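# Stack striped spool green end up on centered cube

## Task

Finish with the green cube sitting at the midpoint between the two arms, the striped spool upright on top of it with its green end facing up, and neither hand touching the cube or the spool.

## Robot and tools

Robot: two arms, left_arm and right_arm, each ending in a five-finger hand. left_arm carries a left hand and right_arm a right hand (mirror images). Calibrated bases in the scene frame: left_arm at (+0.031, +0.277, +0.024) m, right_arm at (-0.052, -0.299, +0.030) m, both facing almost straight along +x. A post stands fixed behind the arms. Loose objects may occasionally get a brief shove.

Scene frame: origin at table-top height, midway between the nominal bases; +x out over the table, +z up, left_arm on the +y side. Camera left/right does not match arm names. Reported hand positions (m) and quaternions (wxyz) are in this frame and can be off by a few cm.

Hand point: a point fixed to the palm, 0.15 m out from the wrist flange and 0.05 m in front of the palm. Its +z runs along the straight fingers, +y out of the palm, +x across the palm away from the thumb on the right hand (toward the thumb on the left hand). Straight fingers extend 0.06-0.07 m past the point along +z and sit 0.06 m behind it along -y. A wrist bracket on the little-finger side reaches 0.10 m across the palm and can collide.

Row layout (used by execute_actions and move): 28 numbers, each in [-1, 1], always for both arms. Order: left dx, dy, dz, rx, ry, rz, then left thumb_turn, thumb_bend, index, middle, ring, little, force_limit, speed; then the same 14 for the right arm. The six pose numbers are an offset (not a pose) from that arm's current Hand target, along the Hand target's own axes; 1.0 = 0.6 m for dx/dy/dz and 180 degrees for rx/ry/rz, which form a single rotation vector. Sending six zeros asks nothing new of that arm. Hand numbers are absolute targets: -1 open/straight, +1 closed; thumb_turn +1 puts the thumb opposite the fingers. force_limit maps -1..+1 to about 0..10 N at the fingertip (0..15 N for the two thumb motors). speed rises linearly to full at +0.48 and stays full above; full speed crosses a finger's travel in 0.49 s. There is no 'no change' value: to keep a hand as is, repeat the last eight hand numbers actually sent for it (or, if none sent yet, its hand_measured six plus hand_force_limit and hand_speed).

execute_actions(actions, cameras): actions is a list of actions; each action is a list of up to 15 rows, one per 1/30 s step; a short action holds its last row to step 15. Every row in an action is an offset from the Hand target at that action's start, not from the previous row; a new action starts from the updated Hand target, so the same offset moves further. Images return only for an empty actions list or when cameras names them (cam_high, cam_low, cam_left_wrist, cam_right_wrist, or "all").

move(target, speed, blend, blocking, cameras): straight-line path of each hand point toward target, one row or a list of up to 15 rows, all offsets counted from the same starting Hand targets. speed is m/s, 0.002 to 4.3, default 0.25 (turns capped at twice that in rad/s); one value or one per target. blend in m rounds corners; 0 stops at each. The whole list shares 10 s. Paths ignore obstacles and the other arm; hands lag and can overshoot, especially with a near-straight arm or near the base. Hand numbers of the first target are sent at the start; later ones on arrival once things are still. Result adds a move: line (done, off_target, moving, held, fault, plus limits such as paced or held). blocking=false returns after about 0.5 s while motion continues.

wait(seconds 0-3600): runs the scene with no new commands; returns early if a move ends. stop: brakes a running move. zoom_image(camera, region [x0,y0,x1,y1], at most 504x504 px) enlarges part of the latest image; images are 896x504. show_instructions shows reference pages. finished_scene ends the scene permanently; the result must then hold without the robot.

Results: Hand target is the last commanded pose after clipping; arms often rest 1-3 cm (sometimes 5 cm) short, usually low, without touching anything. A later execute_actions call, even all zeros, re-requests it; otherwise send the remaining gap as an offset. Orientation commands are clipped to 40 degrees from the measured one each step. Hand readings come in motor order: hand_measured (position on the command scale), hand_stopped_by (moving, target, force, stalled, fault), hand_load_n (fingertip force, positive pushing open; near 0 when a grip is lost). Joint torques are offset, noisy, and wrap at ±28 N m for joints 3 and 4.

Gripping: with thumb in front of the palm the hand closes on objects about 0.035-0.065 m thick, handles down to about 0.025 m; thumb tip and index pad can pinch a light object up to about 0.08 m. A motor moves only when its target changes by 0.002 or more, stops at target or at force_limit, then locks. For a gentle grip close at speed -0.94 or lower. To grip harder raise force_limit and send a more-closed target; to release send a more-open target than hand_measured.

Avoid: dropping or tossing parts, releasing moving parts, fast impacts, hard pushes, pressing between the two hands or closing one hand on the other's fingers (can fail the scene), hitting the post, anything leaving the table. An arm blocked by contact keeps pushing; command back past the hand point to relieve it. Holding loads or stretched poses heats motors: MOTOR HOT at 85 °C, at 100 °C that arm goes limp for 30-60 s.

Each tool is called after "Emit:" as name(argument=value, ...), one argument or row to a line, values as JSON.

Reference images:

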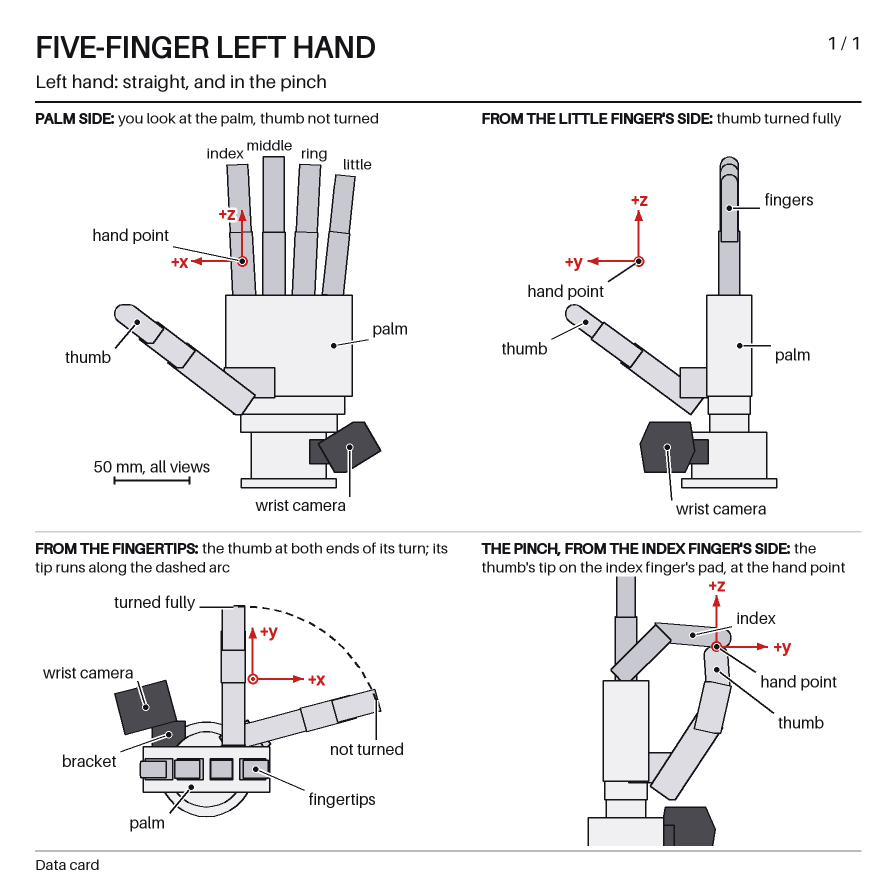

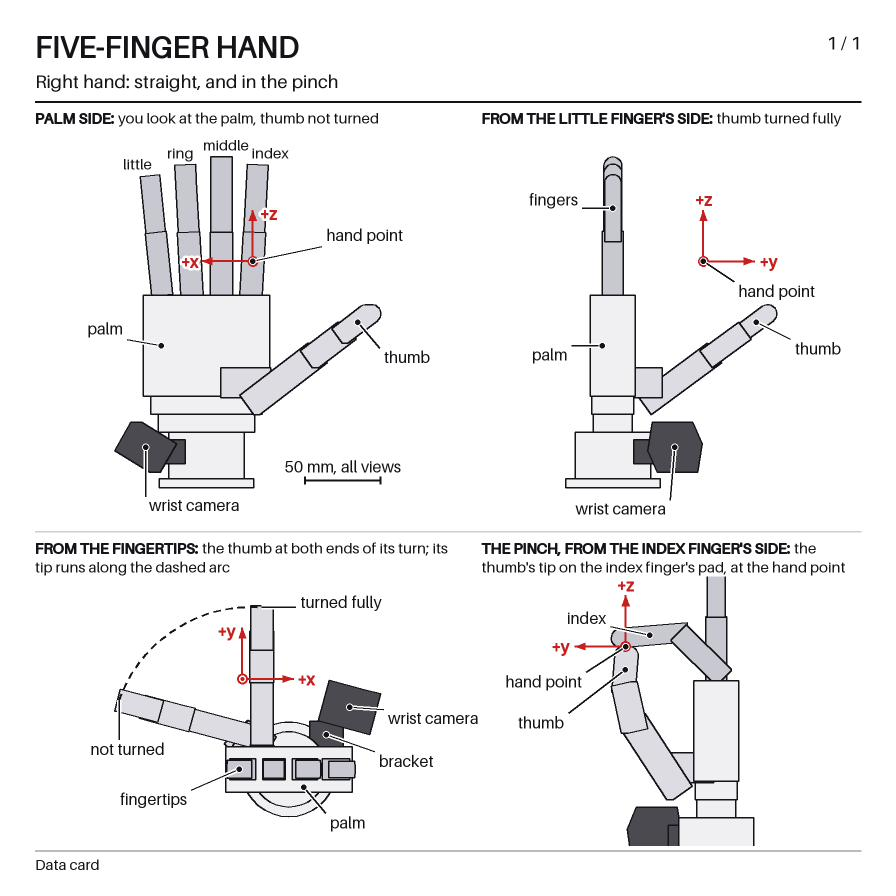

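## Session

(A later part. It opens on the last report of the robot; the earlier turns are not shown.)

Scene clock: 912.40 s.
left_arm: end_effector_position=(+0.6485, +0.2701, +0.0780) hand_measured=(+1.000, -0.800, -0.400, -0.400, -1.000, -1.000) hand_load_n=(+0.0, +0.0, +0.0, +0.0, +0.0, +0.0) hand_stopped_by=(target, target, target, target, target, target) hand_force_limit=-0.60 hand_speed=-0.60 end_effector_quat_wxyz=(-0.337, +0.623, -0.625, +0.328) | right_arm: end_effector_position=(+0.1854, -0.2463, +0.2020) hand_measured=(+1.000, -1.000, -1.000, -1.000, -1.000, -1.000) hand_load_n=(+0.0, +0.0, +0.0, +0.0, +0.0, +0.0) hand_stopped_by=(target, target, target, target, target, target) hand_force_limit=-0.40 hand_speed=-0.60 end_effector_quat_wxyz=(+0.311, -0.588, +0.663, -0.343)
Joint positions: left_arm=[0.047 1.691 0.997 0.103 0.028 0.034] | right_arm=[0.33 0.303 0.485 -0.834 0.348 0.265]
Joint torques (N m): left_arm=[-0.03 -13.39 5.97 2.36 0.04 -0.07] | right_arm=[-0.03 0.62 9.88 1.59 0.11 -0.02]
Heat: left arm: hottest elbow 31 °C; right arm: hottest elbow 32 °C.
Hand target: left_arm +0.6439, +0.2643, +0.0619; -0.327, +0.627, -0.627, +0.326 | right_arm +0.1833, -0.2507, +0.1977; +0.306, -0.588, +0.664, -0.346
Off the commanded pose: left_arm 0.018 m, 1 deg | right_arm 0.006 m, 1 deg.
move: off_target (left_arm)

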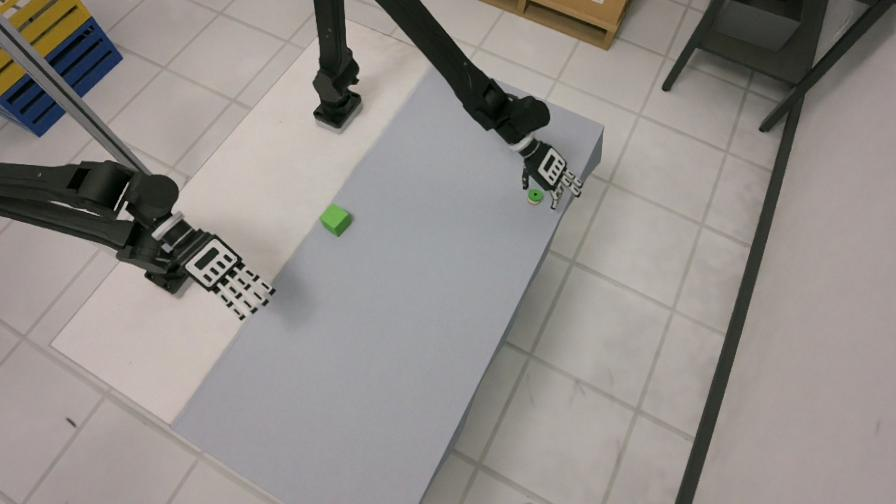

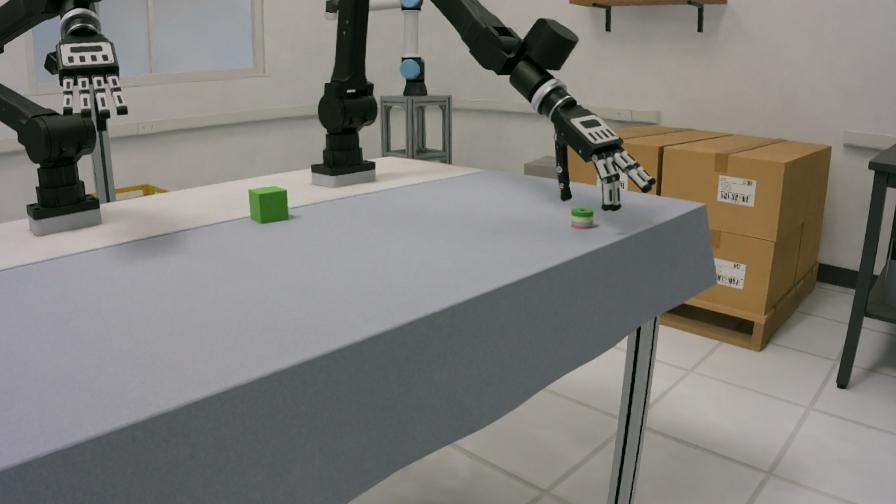

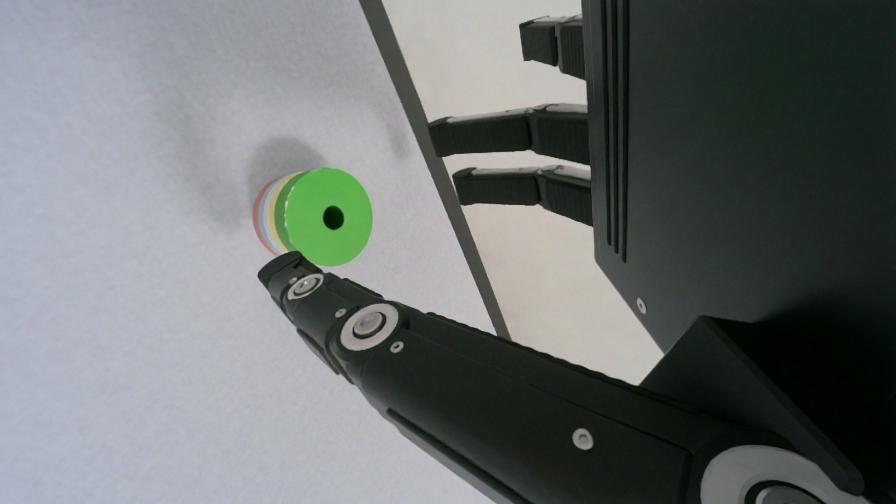

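Emit:
move(
  target=[-0.0033,0.0312,0.0137,0,0,0,1,-0.8,-0.4,-0.4,-1,-1,-0.6,-0.6,0,0,0,0,0,0,1,-1,-1,-1,-1,-1,-0.4,-0.6],
  speed=0.04,
  cameras=["cam_high","cam_low","cam_left_wrist"],
)

Emit:
zoom_image(
  camera="cam_high",
  region=[490, 120, 610, 240],
)

Emit:
zoom_image(
  camera="cam_low",
  region=[500, 120, 660, 280],
)

Scene clock: 925.60 s.
left_arm: end_effector_position=(+0.6448, +0.2695, +0.0573) hand_measured=(+1.000, -0.800, -0.400, -0.400, -1.000, -1.000) hand_load_n=(+0.0, +0.0, +0.0, +0.0, +0.0, +0.0) hand_stopped_by=(target, target, target, target, target, target) hand_force_limit=-0.60 hand_speed=-0.60 end_effector_quat_wxyz=(-0.336, +0.622, -0.626, +0.329) | right_arm: end_effector_position=(+0.1854, -0.2463, +0.2020) hand_measured=(+1.000, -1.000, -1.000, -1.000, -1.000, -1.000) hand_load_n=(+0.0, +0.0, +0.0, +0.0, +0.0, +0.0) hand_stopped_by=(target, target, target, target, target, target) hand_force_limit=-0.40 hand_speed=-0.60 end_effector_quat_wxyz=(+0.311, -0.588, +0.663, -0.343)
Joint positions: left_arm=[0.047 1.722 0.969 0.161 0.03 0.034] | right_arm=[0.33 0.303 0.485 -0.834 0.348 0.265]
Joint torques (N m): left_arm=[0.67 -13.22 5.75 2.39 0.11 -0.04] | right_arm=[-0.09 0.5 9.88 1.61 0.11 -0.02]
Heat: left arm: hottest elbow 30 °C; right arm: hottest elbow 32 °C.
Hand target: left_arm +0.6396, +0.2663, +0.0416; -0.327, +0.627, -0.627, +0.326 | right_arm +0.1833, -0.2507, +0.1977; +0.306, -0.588, +0.664, -0.346
Off the commanded pose: left_arm 0.017 m, 1 deg | right_arm 0.006 m, 1 deg.
move: off_target (left_arm)

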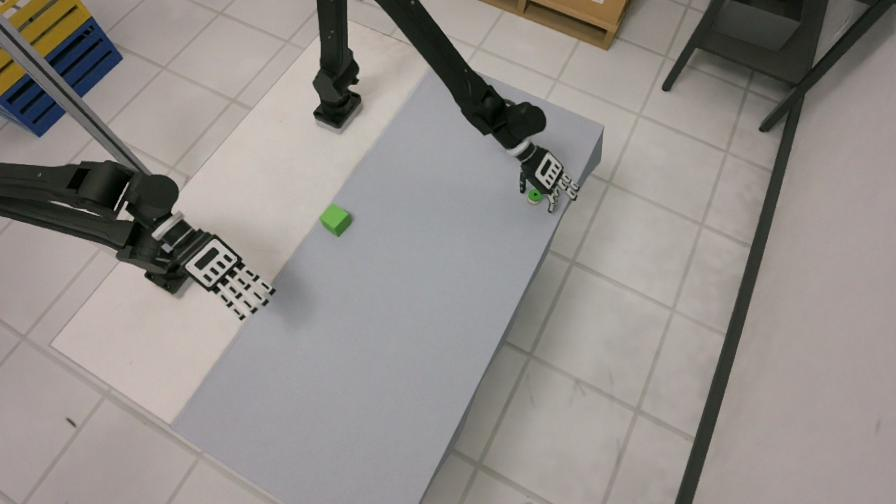

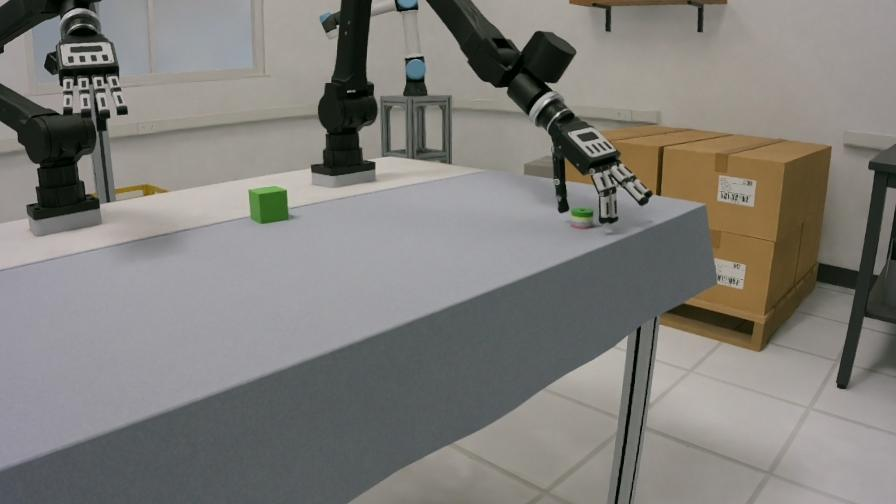

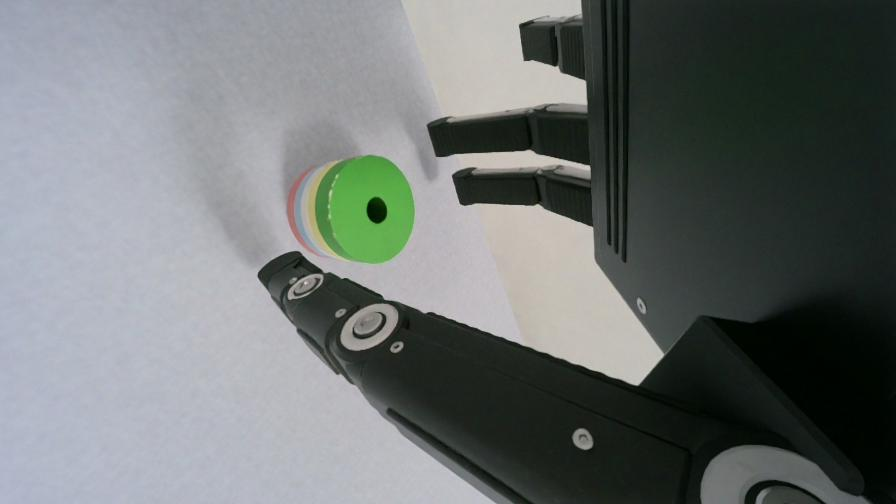

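Scaled by 4.200.

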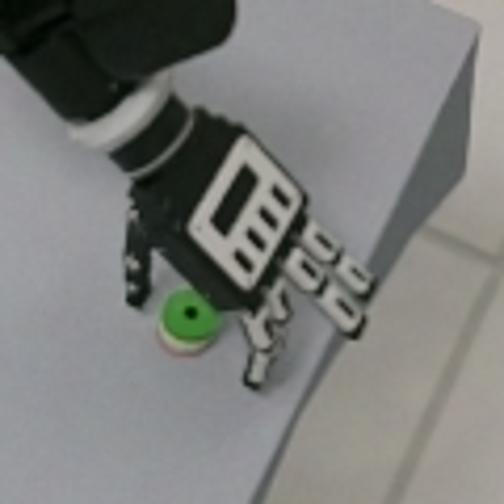

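Scaled by 3.150.

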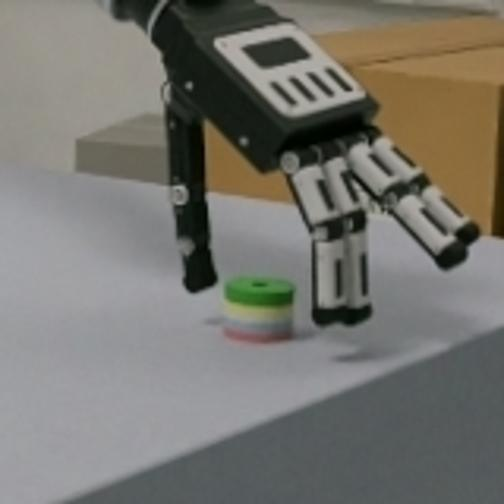

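Emit:
move(
  target=[-0.01,0.0128,0.005,0,0,0,1,-0.8,-0.4,-0.4,-1,-1,-0.6,-0.6,0,0,0,0,0,0,1,-1,-1,-1,-1,-1,-0.4,-0.6],
  speed=0.04,
  cameras=["cam_high","cam_low","cam_left_wrist"],
)

Emit:
zoom_image(
  camera="cam_high",
  region=[490, 120, 610, 240],
)

Emit:
zoom_image(
  camera="cam_low",
  region=[500, 120, 660, 280],
)

Scene clock: 950.27 s.
left_arm: end_effector_position=(+0.6434, +0.2675, +0.0499) hand_measured=(+1.000, -0.800, -0.400, -0.400, -1.000, -1.000) hand_load_n=(+0.0, +0.0, +0.0, +0.0, +0.0, +0.0) hand_stopped_by=(target, target, target, target, target, target) hand_force_limit=-0.60 hand_speed=-0.60 end_effector_quat_wxyz=(-0.334, +0.621, -0.627, +0.332) | right_arm: end_effector_position=(+0.1854, -0.2463, +0.2020) hand_measured=(+1.000, -1.000, -1.000, -1.000, -1.000, -1.000) hand_load_n=(+0.0, +0.0, -0.5, +0.0, +0.0, +0.0) hand_stopped_by=(target, target, target, target, target, target) hand_force_limit=-0.40 hand_speed=-0.60 end_effector_quat_wxyz=(+0.311, -0.588, +0.663, -0.343)
Joint positions: left_arm=[0.047 1.735 0.959 0.184 0.04 0.034] | right_arm=[0.33 0.303 0.485 -0.834 0.348 0.265]
Joint torques (N m): left_arm=[1.26 -13.16 5.65 2.39 0.13 0.02] | right_arm=[-0.03 0.56 9.88 1.61 0.11 -0.02]
Heat: left arm: hottest elbow 29 °C; right arm: hottest elbow 33 °C.
Hand target: left_arm +0.6378, +0.2723, +0.0338; -0.327, +0.627, -0.627, +0.326 | right_arm +0.1833, -0.2507, +0.1977; +0.306, -0.588, +0.664, -0.346
Off the commanded pose: left_arm 0.018 m, 1 deg | right_arm 0.006 m, 1 deg.
move: off_target (left_arm)

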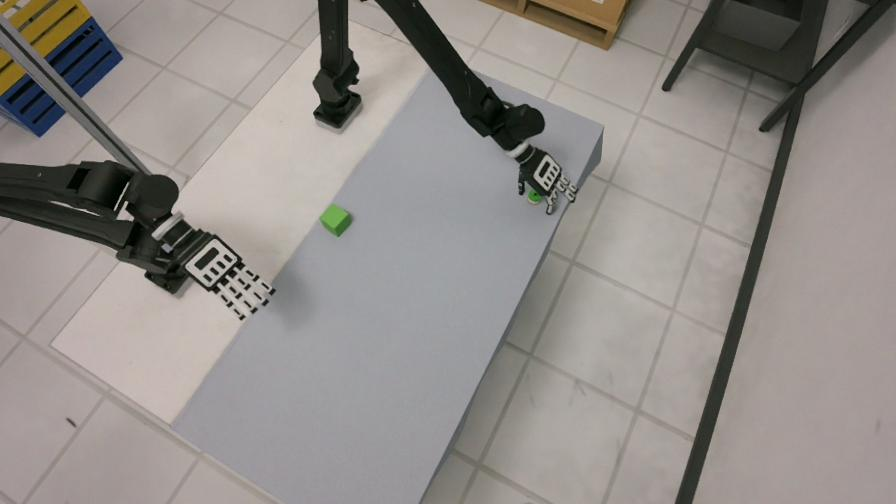

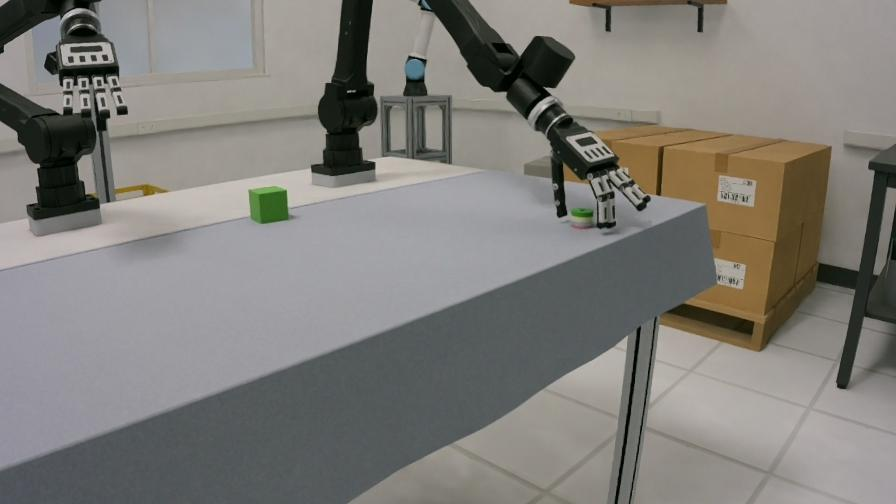

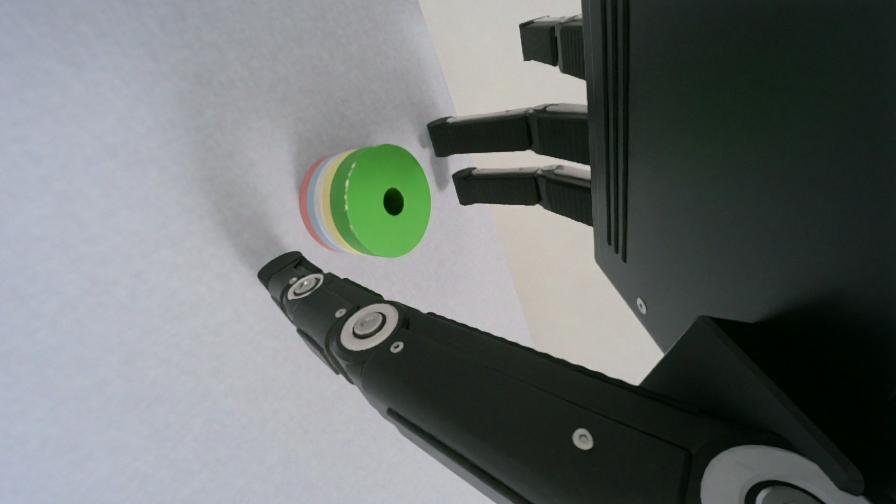

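Scaled by 4.200.

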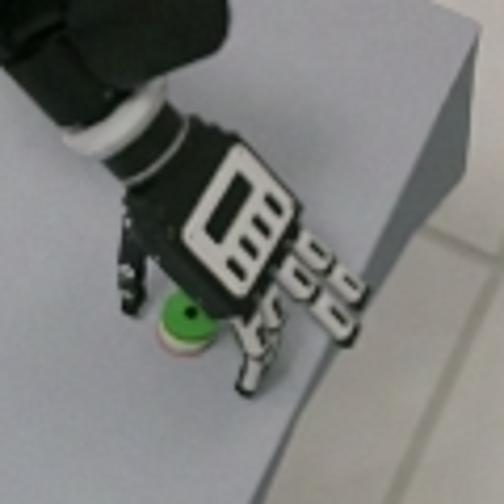

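Scaled by 3.150.

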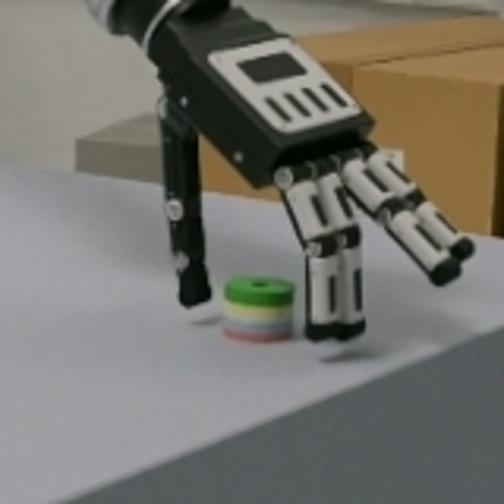

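Emit:
move(
  target=[0,0,0,0,0,0,1,-0.7,-0.1,-0.1,-1,-1,-0.5,-0.9,0,0,0,0,0,0,1,-1,-1,-1,-1,-1,-0.4,-0.6],
  speed=0.04,
  cameras=["cam_high","cam_low","cam_left_wrist"],
)

Emit:
zoom_image(
  camera="cam_low",
  region=[500, 120, 660, 280],
)

Scene clock: 999.63 s.
left_arm: end_effector_position=(+0.6434, +0.2675, +0.0499) hand_measured=(+1.000, -0.700, -0.100, -0.100, -1.000, -1.000) hand_load_n=(+0.0, +0.0, +0.0, +0.0, +0.0, +0.0) hand_stopped_by=(target, target, target, target, target, target) hand_force_limit=-0.50 hand_speed=-0.90 end_effector_quat_wxyz=(-0.334, +0.621, -0.627, +0.332) | right_arm: end_effector_position=(+0.1854, -0.2463, +0.2020) hand_measured=(+1.000, -1.000, -1.000, -1.000, -1.000, -1.000) hand_load_n=(+0.0, +0.0, -0.5, +0.0, +0.0, +0.0) hand_stopped_by=(target, target, target, target, target, target) hand_force_limit=-0.40 hand_speed=-0.60 end_effector_quat_wxyz=(+0.311, -0.588, +0.663, -0.343)
Joint positions: left_arm=[0.047 1.735 0.959 0.184 0.04 0.034] | right_arm=[0.33 0.303 0.485 -0.834 0.348 0.265]
Joint torques (N m): left_arm=[1.2 -13.33 5.61 2.47 0.12 0.03] | right_arm=[-0.03 0.5 9.87 1.61 0.11 -0.02]
Heat: left arm: hottest elbow 27 °C; right arm: hottest elbow 33 °C.
Hand target: left_arm +0.6378, +0.2723, +0.0338; -0.327, +0.627, -0.627, +0.326 | right_arm +0.1833, -0.2507, +0.1977; +0.306, -0.588, +0.664, -0.346
Off the commanded pose: left_arm 0.018 m, 1 deg | right_arm 0.006 m, 1 deg.
move: done

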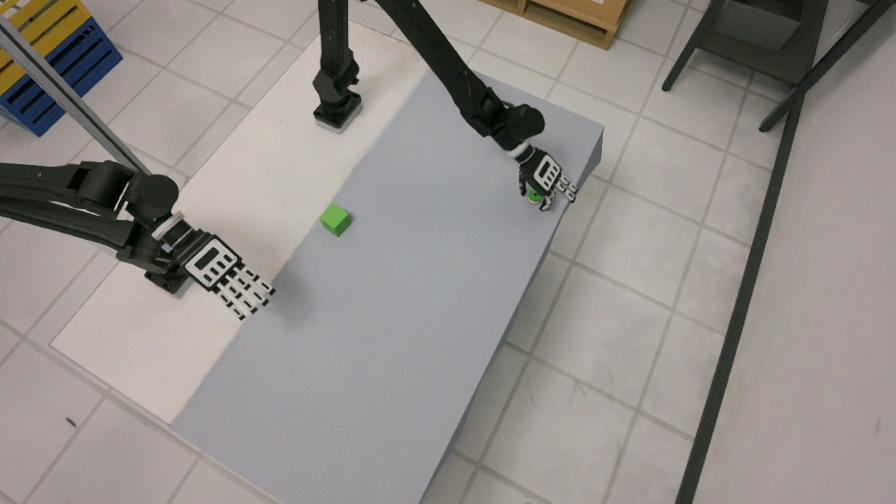

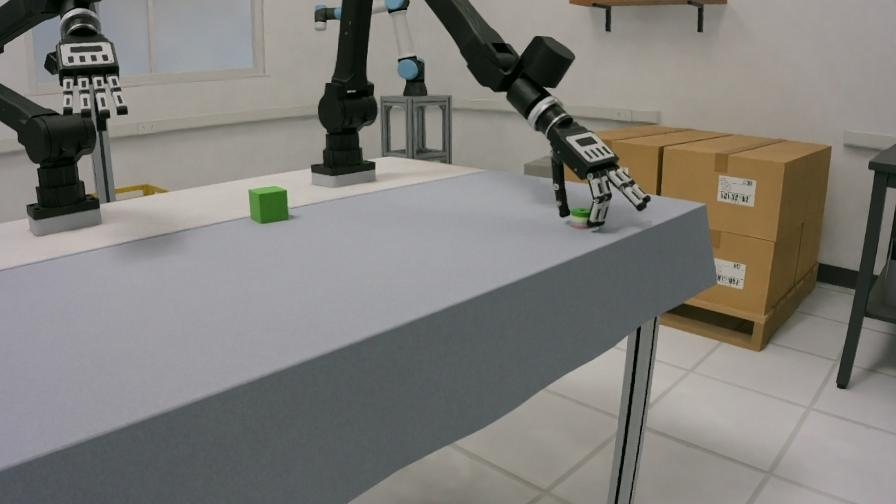

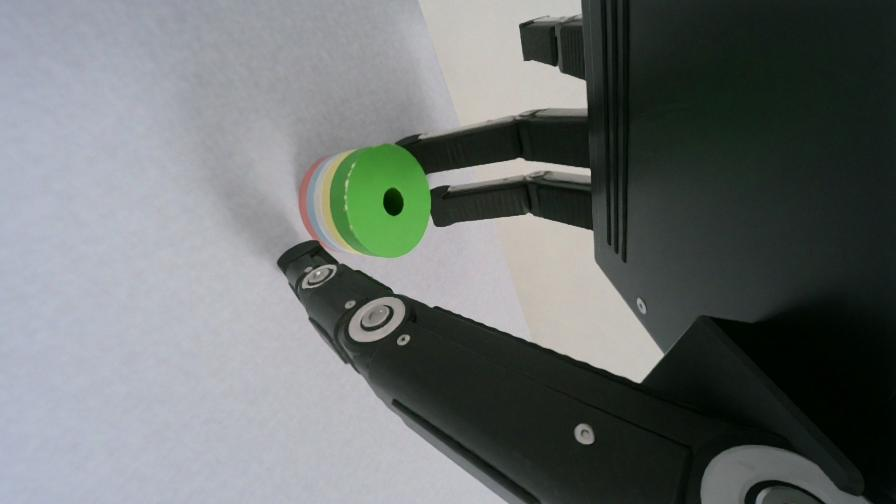

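Scaled by 3.150.

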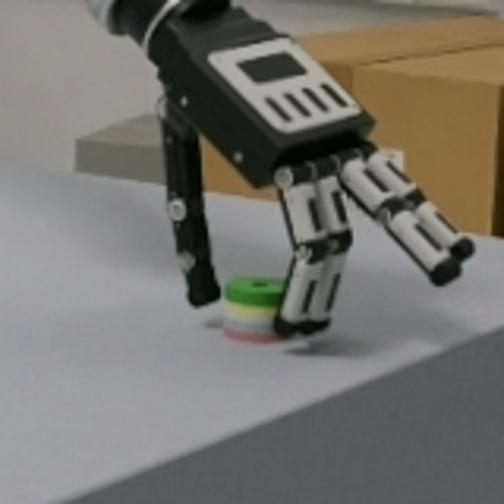

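Emit:
move(
  target=[0,0,0,0,0,0,1,-0.2,0.4,0.4,-1,-1,-0.5,-0.93,0,0,0,0,0,0,1,-1,-1,-1,-1,-1,-0.4,-0.6],
  speed=0.04,
  cameras=["cam_high","cam_low","cam_left_wrist"],
)

Emit:
zoom_image(
  camera="cam_low",
  region=[500, 120, 660, 280],
)

Scene clock: 1010.60 s.
left_arm: end_effector_position=(+0.6434, +0.2675, +0.0499) hand_measured=(+1.000, -0.596, +0.162, +0.042, -1.000, -1.000) hand_load_n=(-0.5, +5.0, +2.5, +4.0, +0.0, +0.0) hand_stopped_by=(target, force, force, force, target, target) hand_force_limit=-0.50 hand_speed=-0.93 end_effector_quat_wxyz=(-0.334, +0.621, -0.627, +0.332) | right_arm: end_effector_position=(+0.1854, -0.2463, +0.2020) hand_measured=(+1.000, -1.000, -1.000, -1.000, -1.000, -1.000) hand_load_n=(+0.0, +0.0, +0.0, +0.0, +0.0, +0.0) hand_stopped_by=(target, target, target, target, target, target) hand_force_limit=-0.40 hand_speed=-0.60 end_effector_quat_wxyz=(+0.311, -0.588, +0.663, -0.343)
Joint positions: left_arm=[0.047 1.735 0.959 0.184 0.04 0.034] | right_arm=[0.33 0.303 0.485 -0.834 0.348 0.265]
Joint torques (N m): left_arm=[1.49 -13.27 5.6 2.4 0.11 0.04] | right_arm=[-0.09 0.56 9.88 1.61 0.11 -0.02]
Heat: left arm: hottest elbow 27 °C; right arm: hottest elbow 33 °C.
Hand target: left_arm +0.6378, +0.2724, +0.0338; -0.327, +0.627, -0.627, +0.326 | right_arm +0.1833, -0.2507, +0.1977; +0.306, -0.588, +0.664, -0.346
Off the commanded pose: left_arm 0.018 m, 1 deg | right_arm 0.006 m, 1 deg.
move: done

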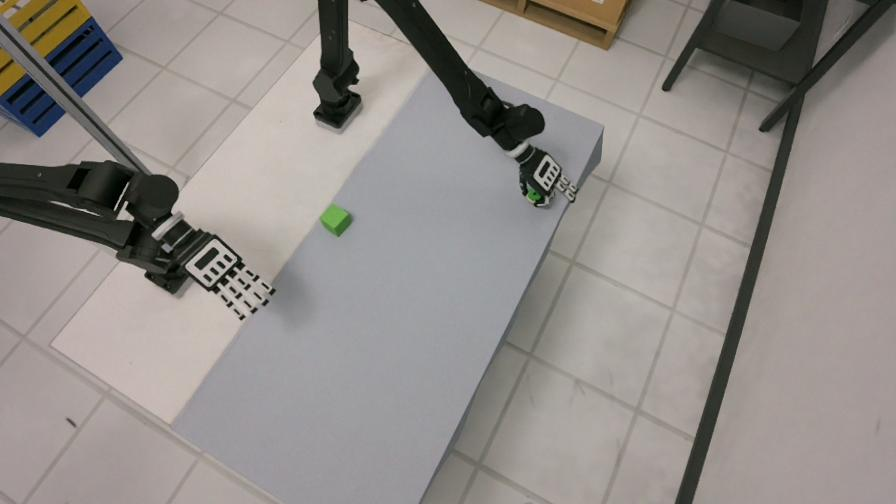

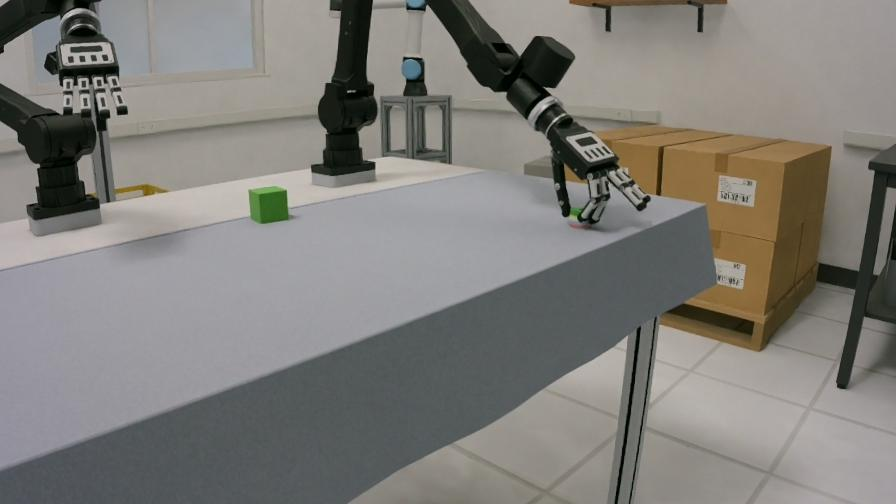

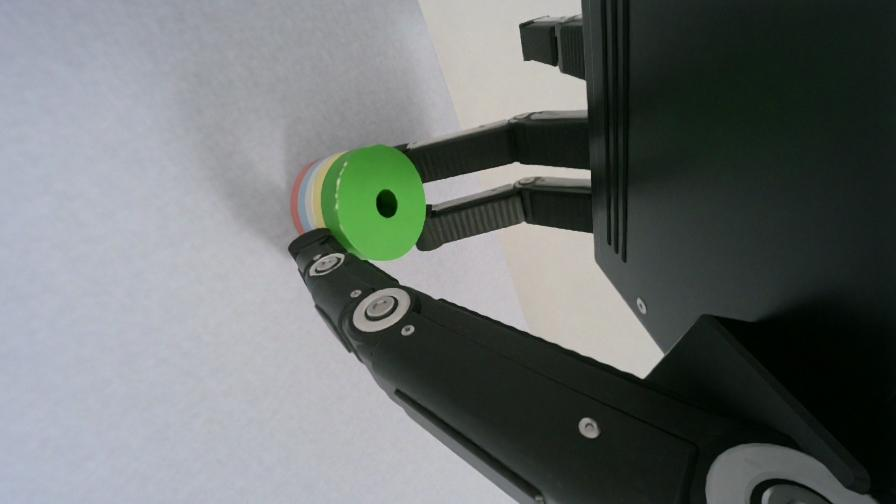

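Scaled by 3.150.

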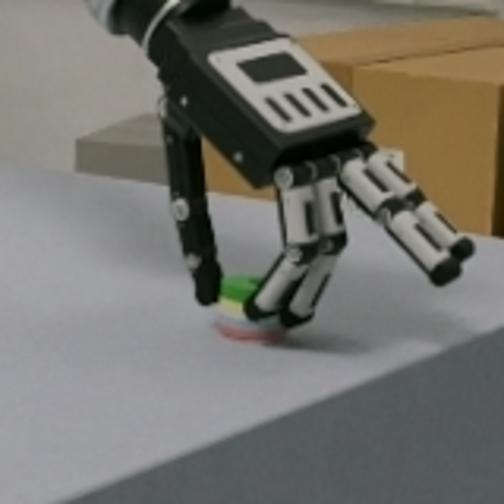

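Emit:
move(
  target=[0,-0.0683,-0.0477,0,0,0,1,-0.2,0.4,0.4,-1,-1,-0.5,-0.93,0,0,0,0,0,0,1,-1,-1,-1,-1,-1,-0.4,-0.6],
  speed=0.06,
  cameras=["all"],
)

Scene clock: 1039.23 s.
left_arm: end_effector_position=(+0.6275, +0.2668, +0.0710) hand_measured=(+1.000, -0.596, +0.162, +0.042, -1.000, -1.000) hand_load_n=(-0.5, +5.0, +2.5, +4.0, +0.0, +0.0) hand_stopped_by=(target, force, force, force, target, target) hand_force_limit=-0.50 hand_speed=-0.93 end_effector_quat_wxyz=(-0.320, +0.627, -0.633, +0.320) | right_arm: end_effector_position=(+0.1854, -0.2463, +0.2020) hand_measured=(+1.000, -1.000, -1.000, -1.000, -1.000, -1.000) hand_load_n=(+0.0, +0.0, +0.0, +0.0, -0.5, +0.0) hand_stopped_by=(target, target, target, target, target, target) hand_force_limit=-0.40 hand_speed=-0.60 end_effector_quat_wxyz=(+0.311, -0.588, +0.663, -0.343)
Joint positions: left_arm=[0.047 1.663 0.959 0.073 0.04 0.034] | right_arm=[0.33 0.303 0.485 -0.834 0.348 0.265]
Joint torques (N m): left_arm=[1.44 -14.97 8.69 1.46 0.11 0.03] | right_arm=[-0.09 0.56 9.89 1.59 0.11 -0.02]
Heat: left arm: hottest elbow 27 °C; right arm: hottest elbow 33 °C.
Hand target: left_arm +0.6379, +0.2723, +0.0836; -0.327, +0.627, -0.627, +0.326 | right_arm +0.1833, -0.2507, +0.1977; +0.306, -0.588, +0.664, -0.346
Off the commanded pose: left_arm 0.017 m, 1 deg | right_arm 0.006 m, 1 deg.
move: off_target (left_arm)

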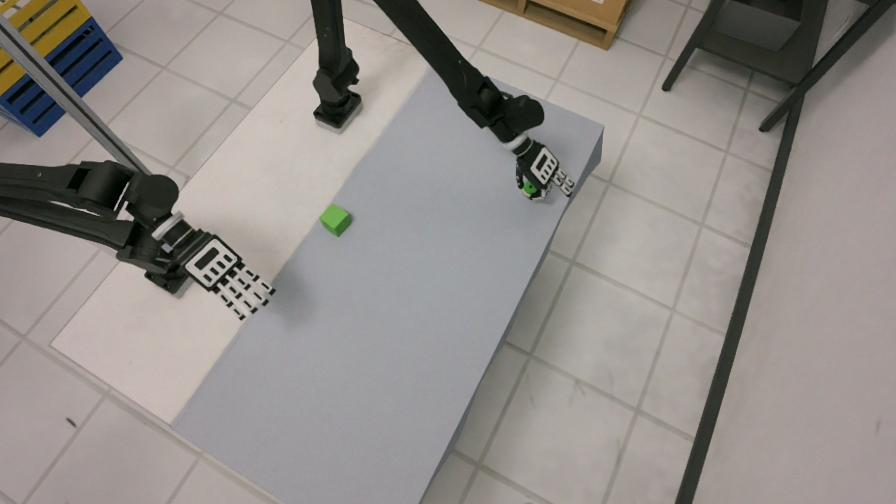

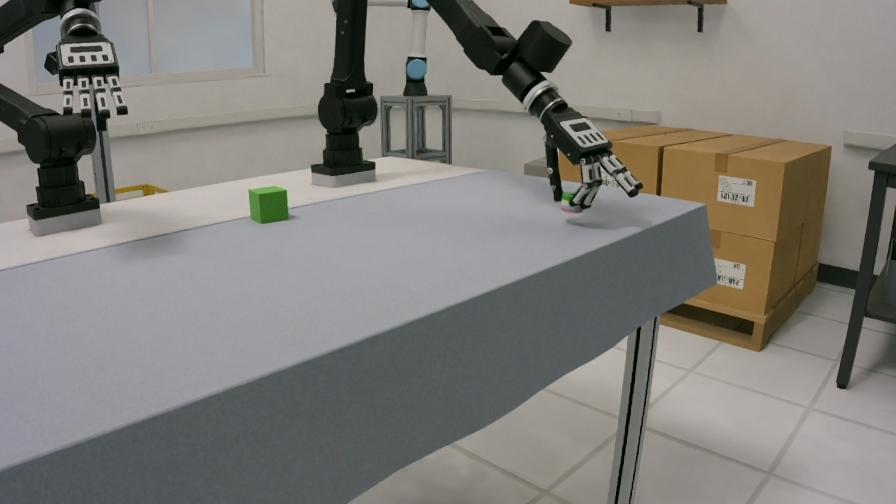

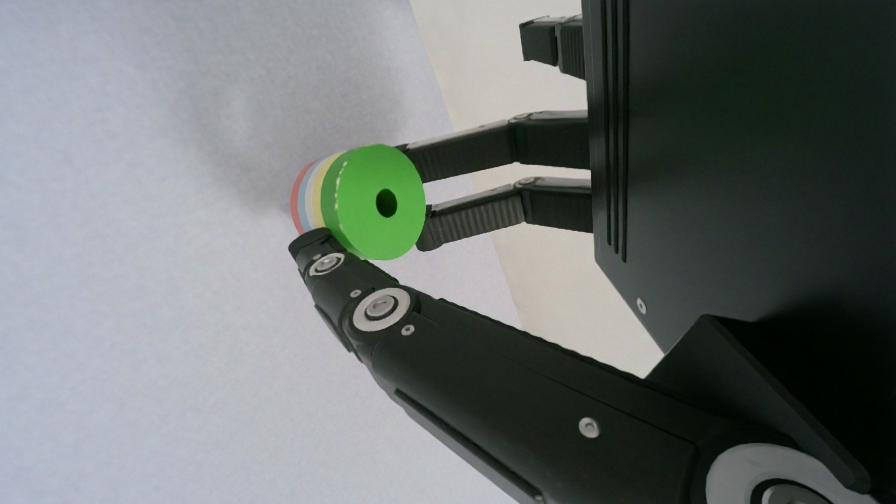

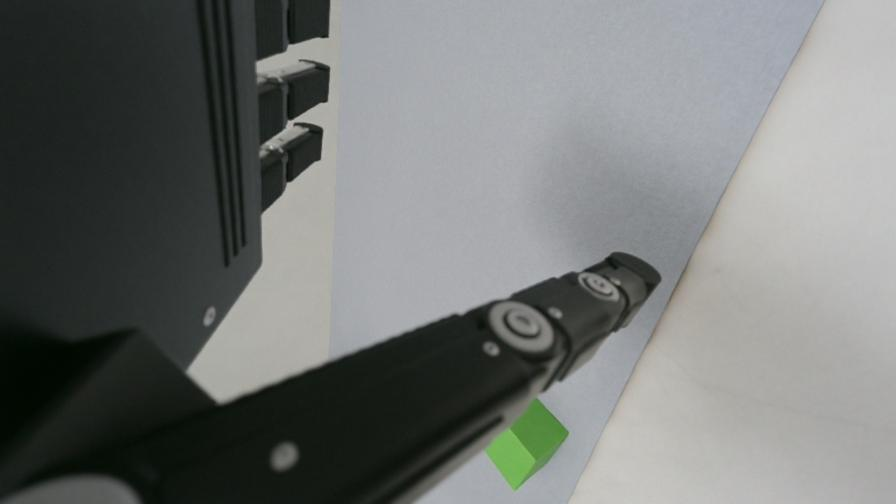

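Emit:
zoom_image(
  camera="cam_low",
  region=[510, 150, 650, 240],
)

Emit:
zoom_image(
  camera="cam_left_wrist",
  region=[260, 100, 540, 300],
)

Scaled by 3.600.

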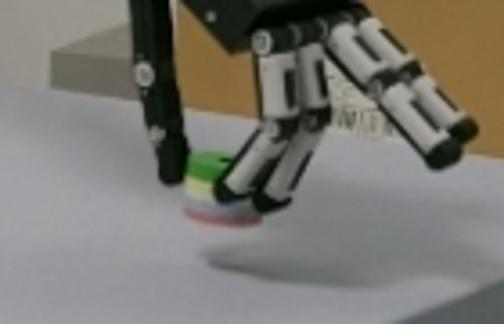

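Scaled by 1.800.

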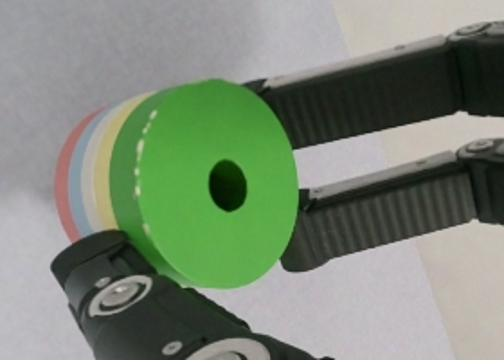

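Emit:
move(
  target=[
    [0,0.0188,-0.2308,0,0,0,1,-0.2,0.4,0.4,-1,-1,-0.5,-0.93,0,0,0,0,0,0,1,-1,-1,-1,-1,-1,-0.4,-0.6],
    [0.513,0.2983,-0.6352,0,0.1594,0.1113,1,-0.2,0.4,0.4,-1,-1,-0.5,-0.93,0,0,0,0,0,0,1,-1,-1,-1,-1,-1,-0.4,-0.6],
  ],
  speed=0.12,
  blend=0.05,
  cameras=["all"],
)

Scene clock: 1093.87 s.
left_arm: end_effector_position=(+0.2245, -0.0291, +0.1496) hand_measured=(+1.000, -0.596, +0.162, +0.042, -1.000, -1.000) hand_load_n=(-0.5, +5.0, +2.5, +4.0, -0.5, +0.0) hand_stopped_by=(target, force, force, force, target, target) hand_force_limit=-0.50 hand_speed=-0.93 end_effector_quat_wxyz=(+0.217, -0.408, +0.788, -0.406) | right_arm: end_effector_position=(+0.1854, -0.2463, +0.2020) hand_measured=(+1.000, -1.000, -1.000, -1.000, -1.000, -1.000) hand_load_n=(+0.0, +0.0, +0.0, +0.0, +0.0, -0.5) hand_stopped_by=(target, target, target, target, target, target) hand_force_limit=-0.40 hand_speed=-0.60 end_effector_quat_wxyz=(+0.311, -0.588, +0.663, -0.343)
Joint positions: left_arm=[-1.095 0.835 0.506 -0.346 -0.399 -0.287] | right_arm=[0.33 0.303 0.485 -0.834 0.348 0.265]
Joint torques (N m): left_arm=[-0.26 -2.9 9.51 1.57 -0.32 -0.06] | right_arm=[-0.09 0.56 9.87 1.58 0.11 -0.02]
Heat: left arm: hottest elbow 28 °C; right arm: hottest elbow 33 °C.
Hand target: left_arm +0.2231, -0.0358, +0.1551; +0.213, -0.410, +0.787, -0.409 | right_arm +0.1833, -0.2507, +0.1977; +0.306, -0.588, +0.664, -0.346
Off the commanded pose: left_arm 0.009 m, 1 deg | right_arm 0.006 m, 1 deg.
move: done

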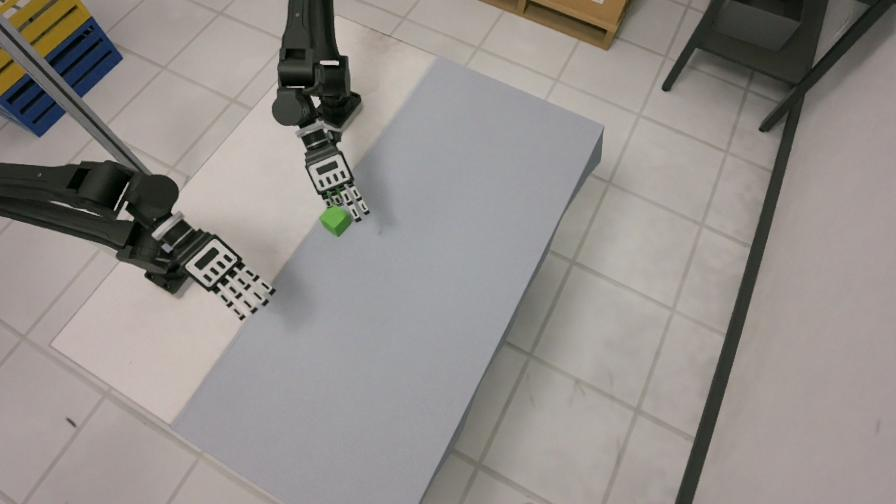

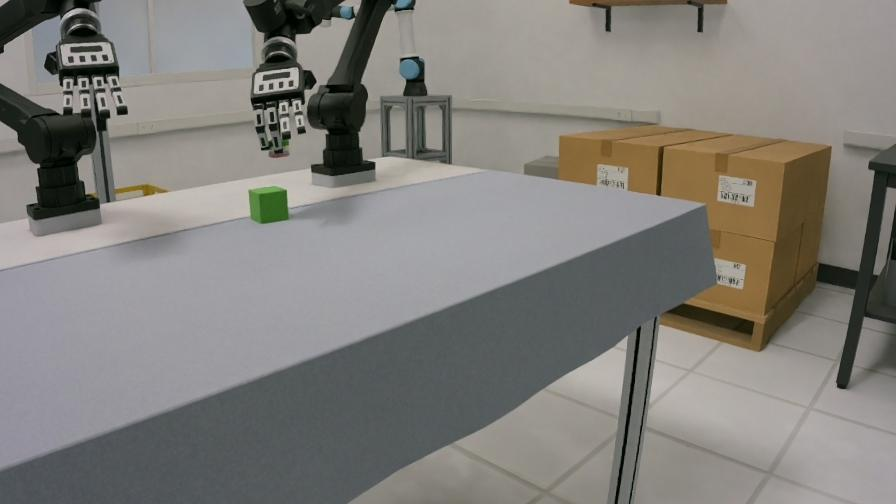

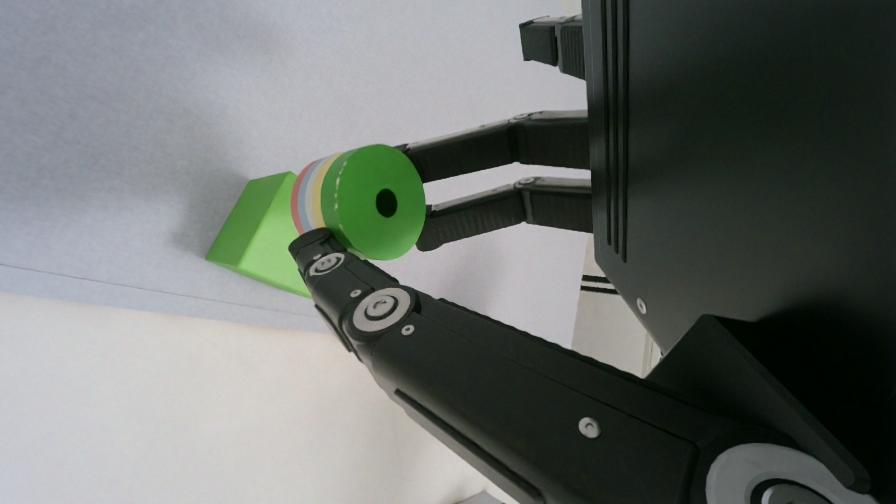

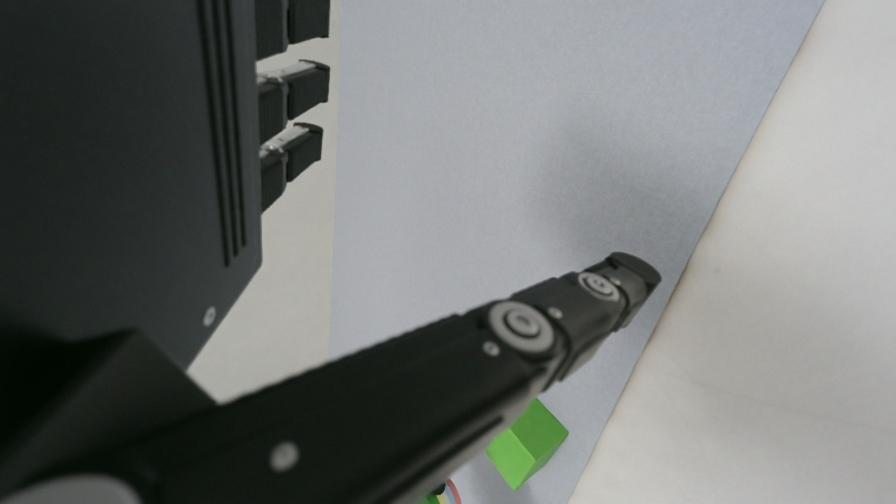

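Emit:
zoom_image(
  camera="cam_high",
  region=[290, 150, 402, 250],
)

Emit:
zoom_image(
  camera="cam_low",
  region=[220, 90, 360, 230],
)

Emit:
zoom_image(
  camera="cam_left_wrist",
  region=[180, 120, 460, 320],
)

Emit:
zoom_image(
  camera="cam_right_wrist",
  region=[380, 380, 600, 504],
)

Scaled by 4.500.

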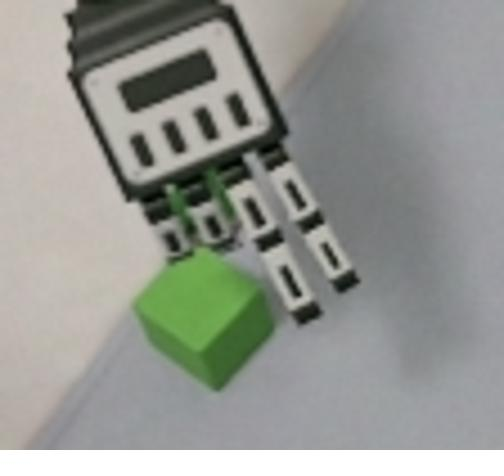

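Scaled by 3.600.

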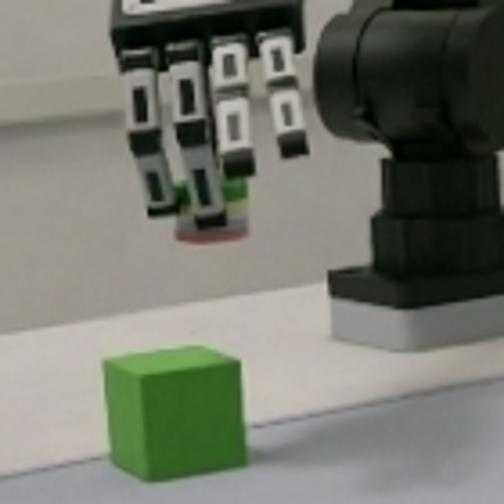

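Scaled by 1.800.

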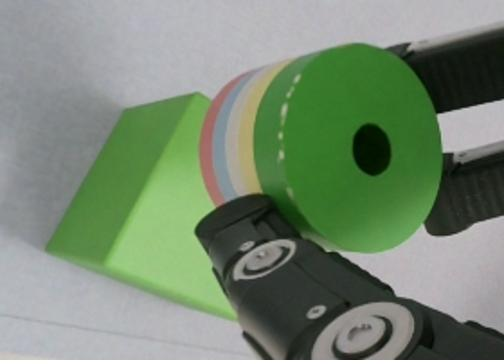

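Scaled by 2.291.

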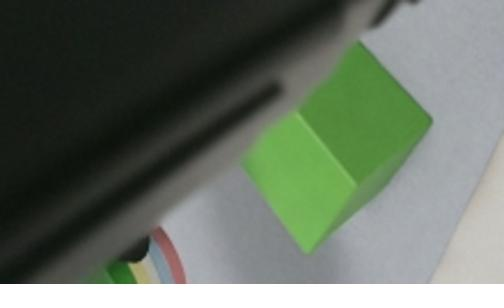

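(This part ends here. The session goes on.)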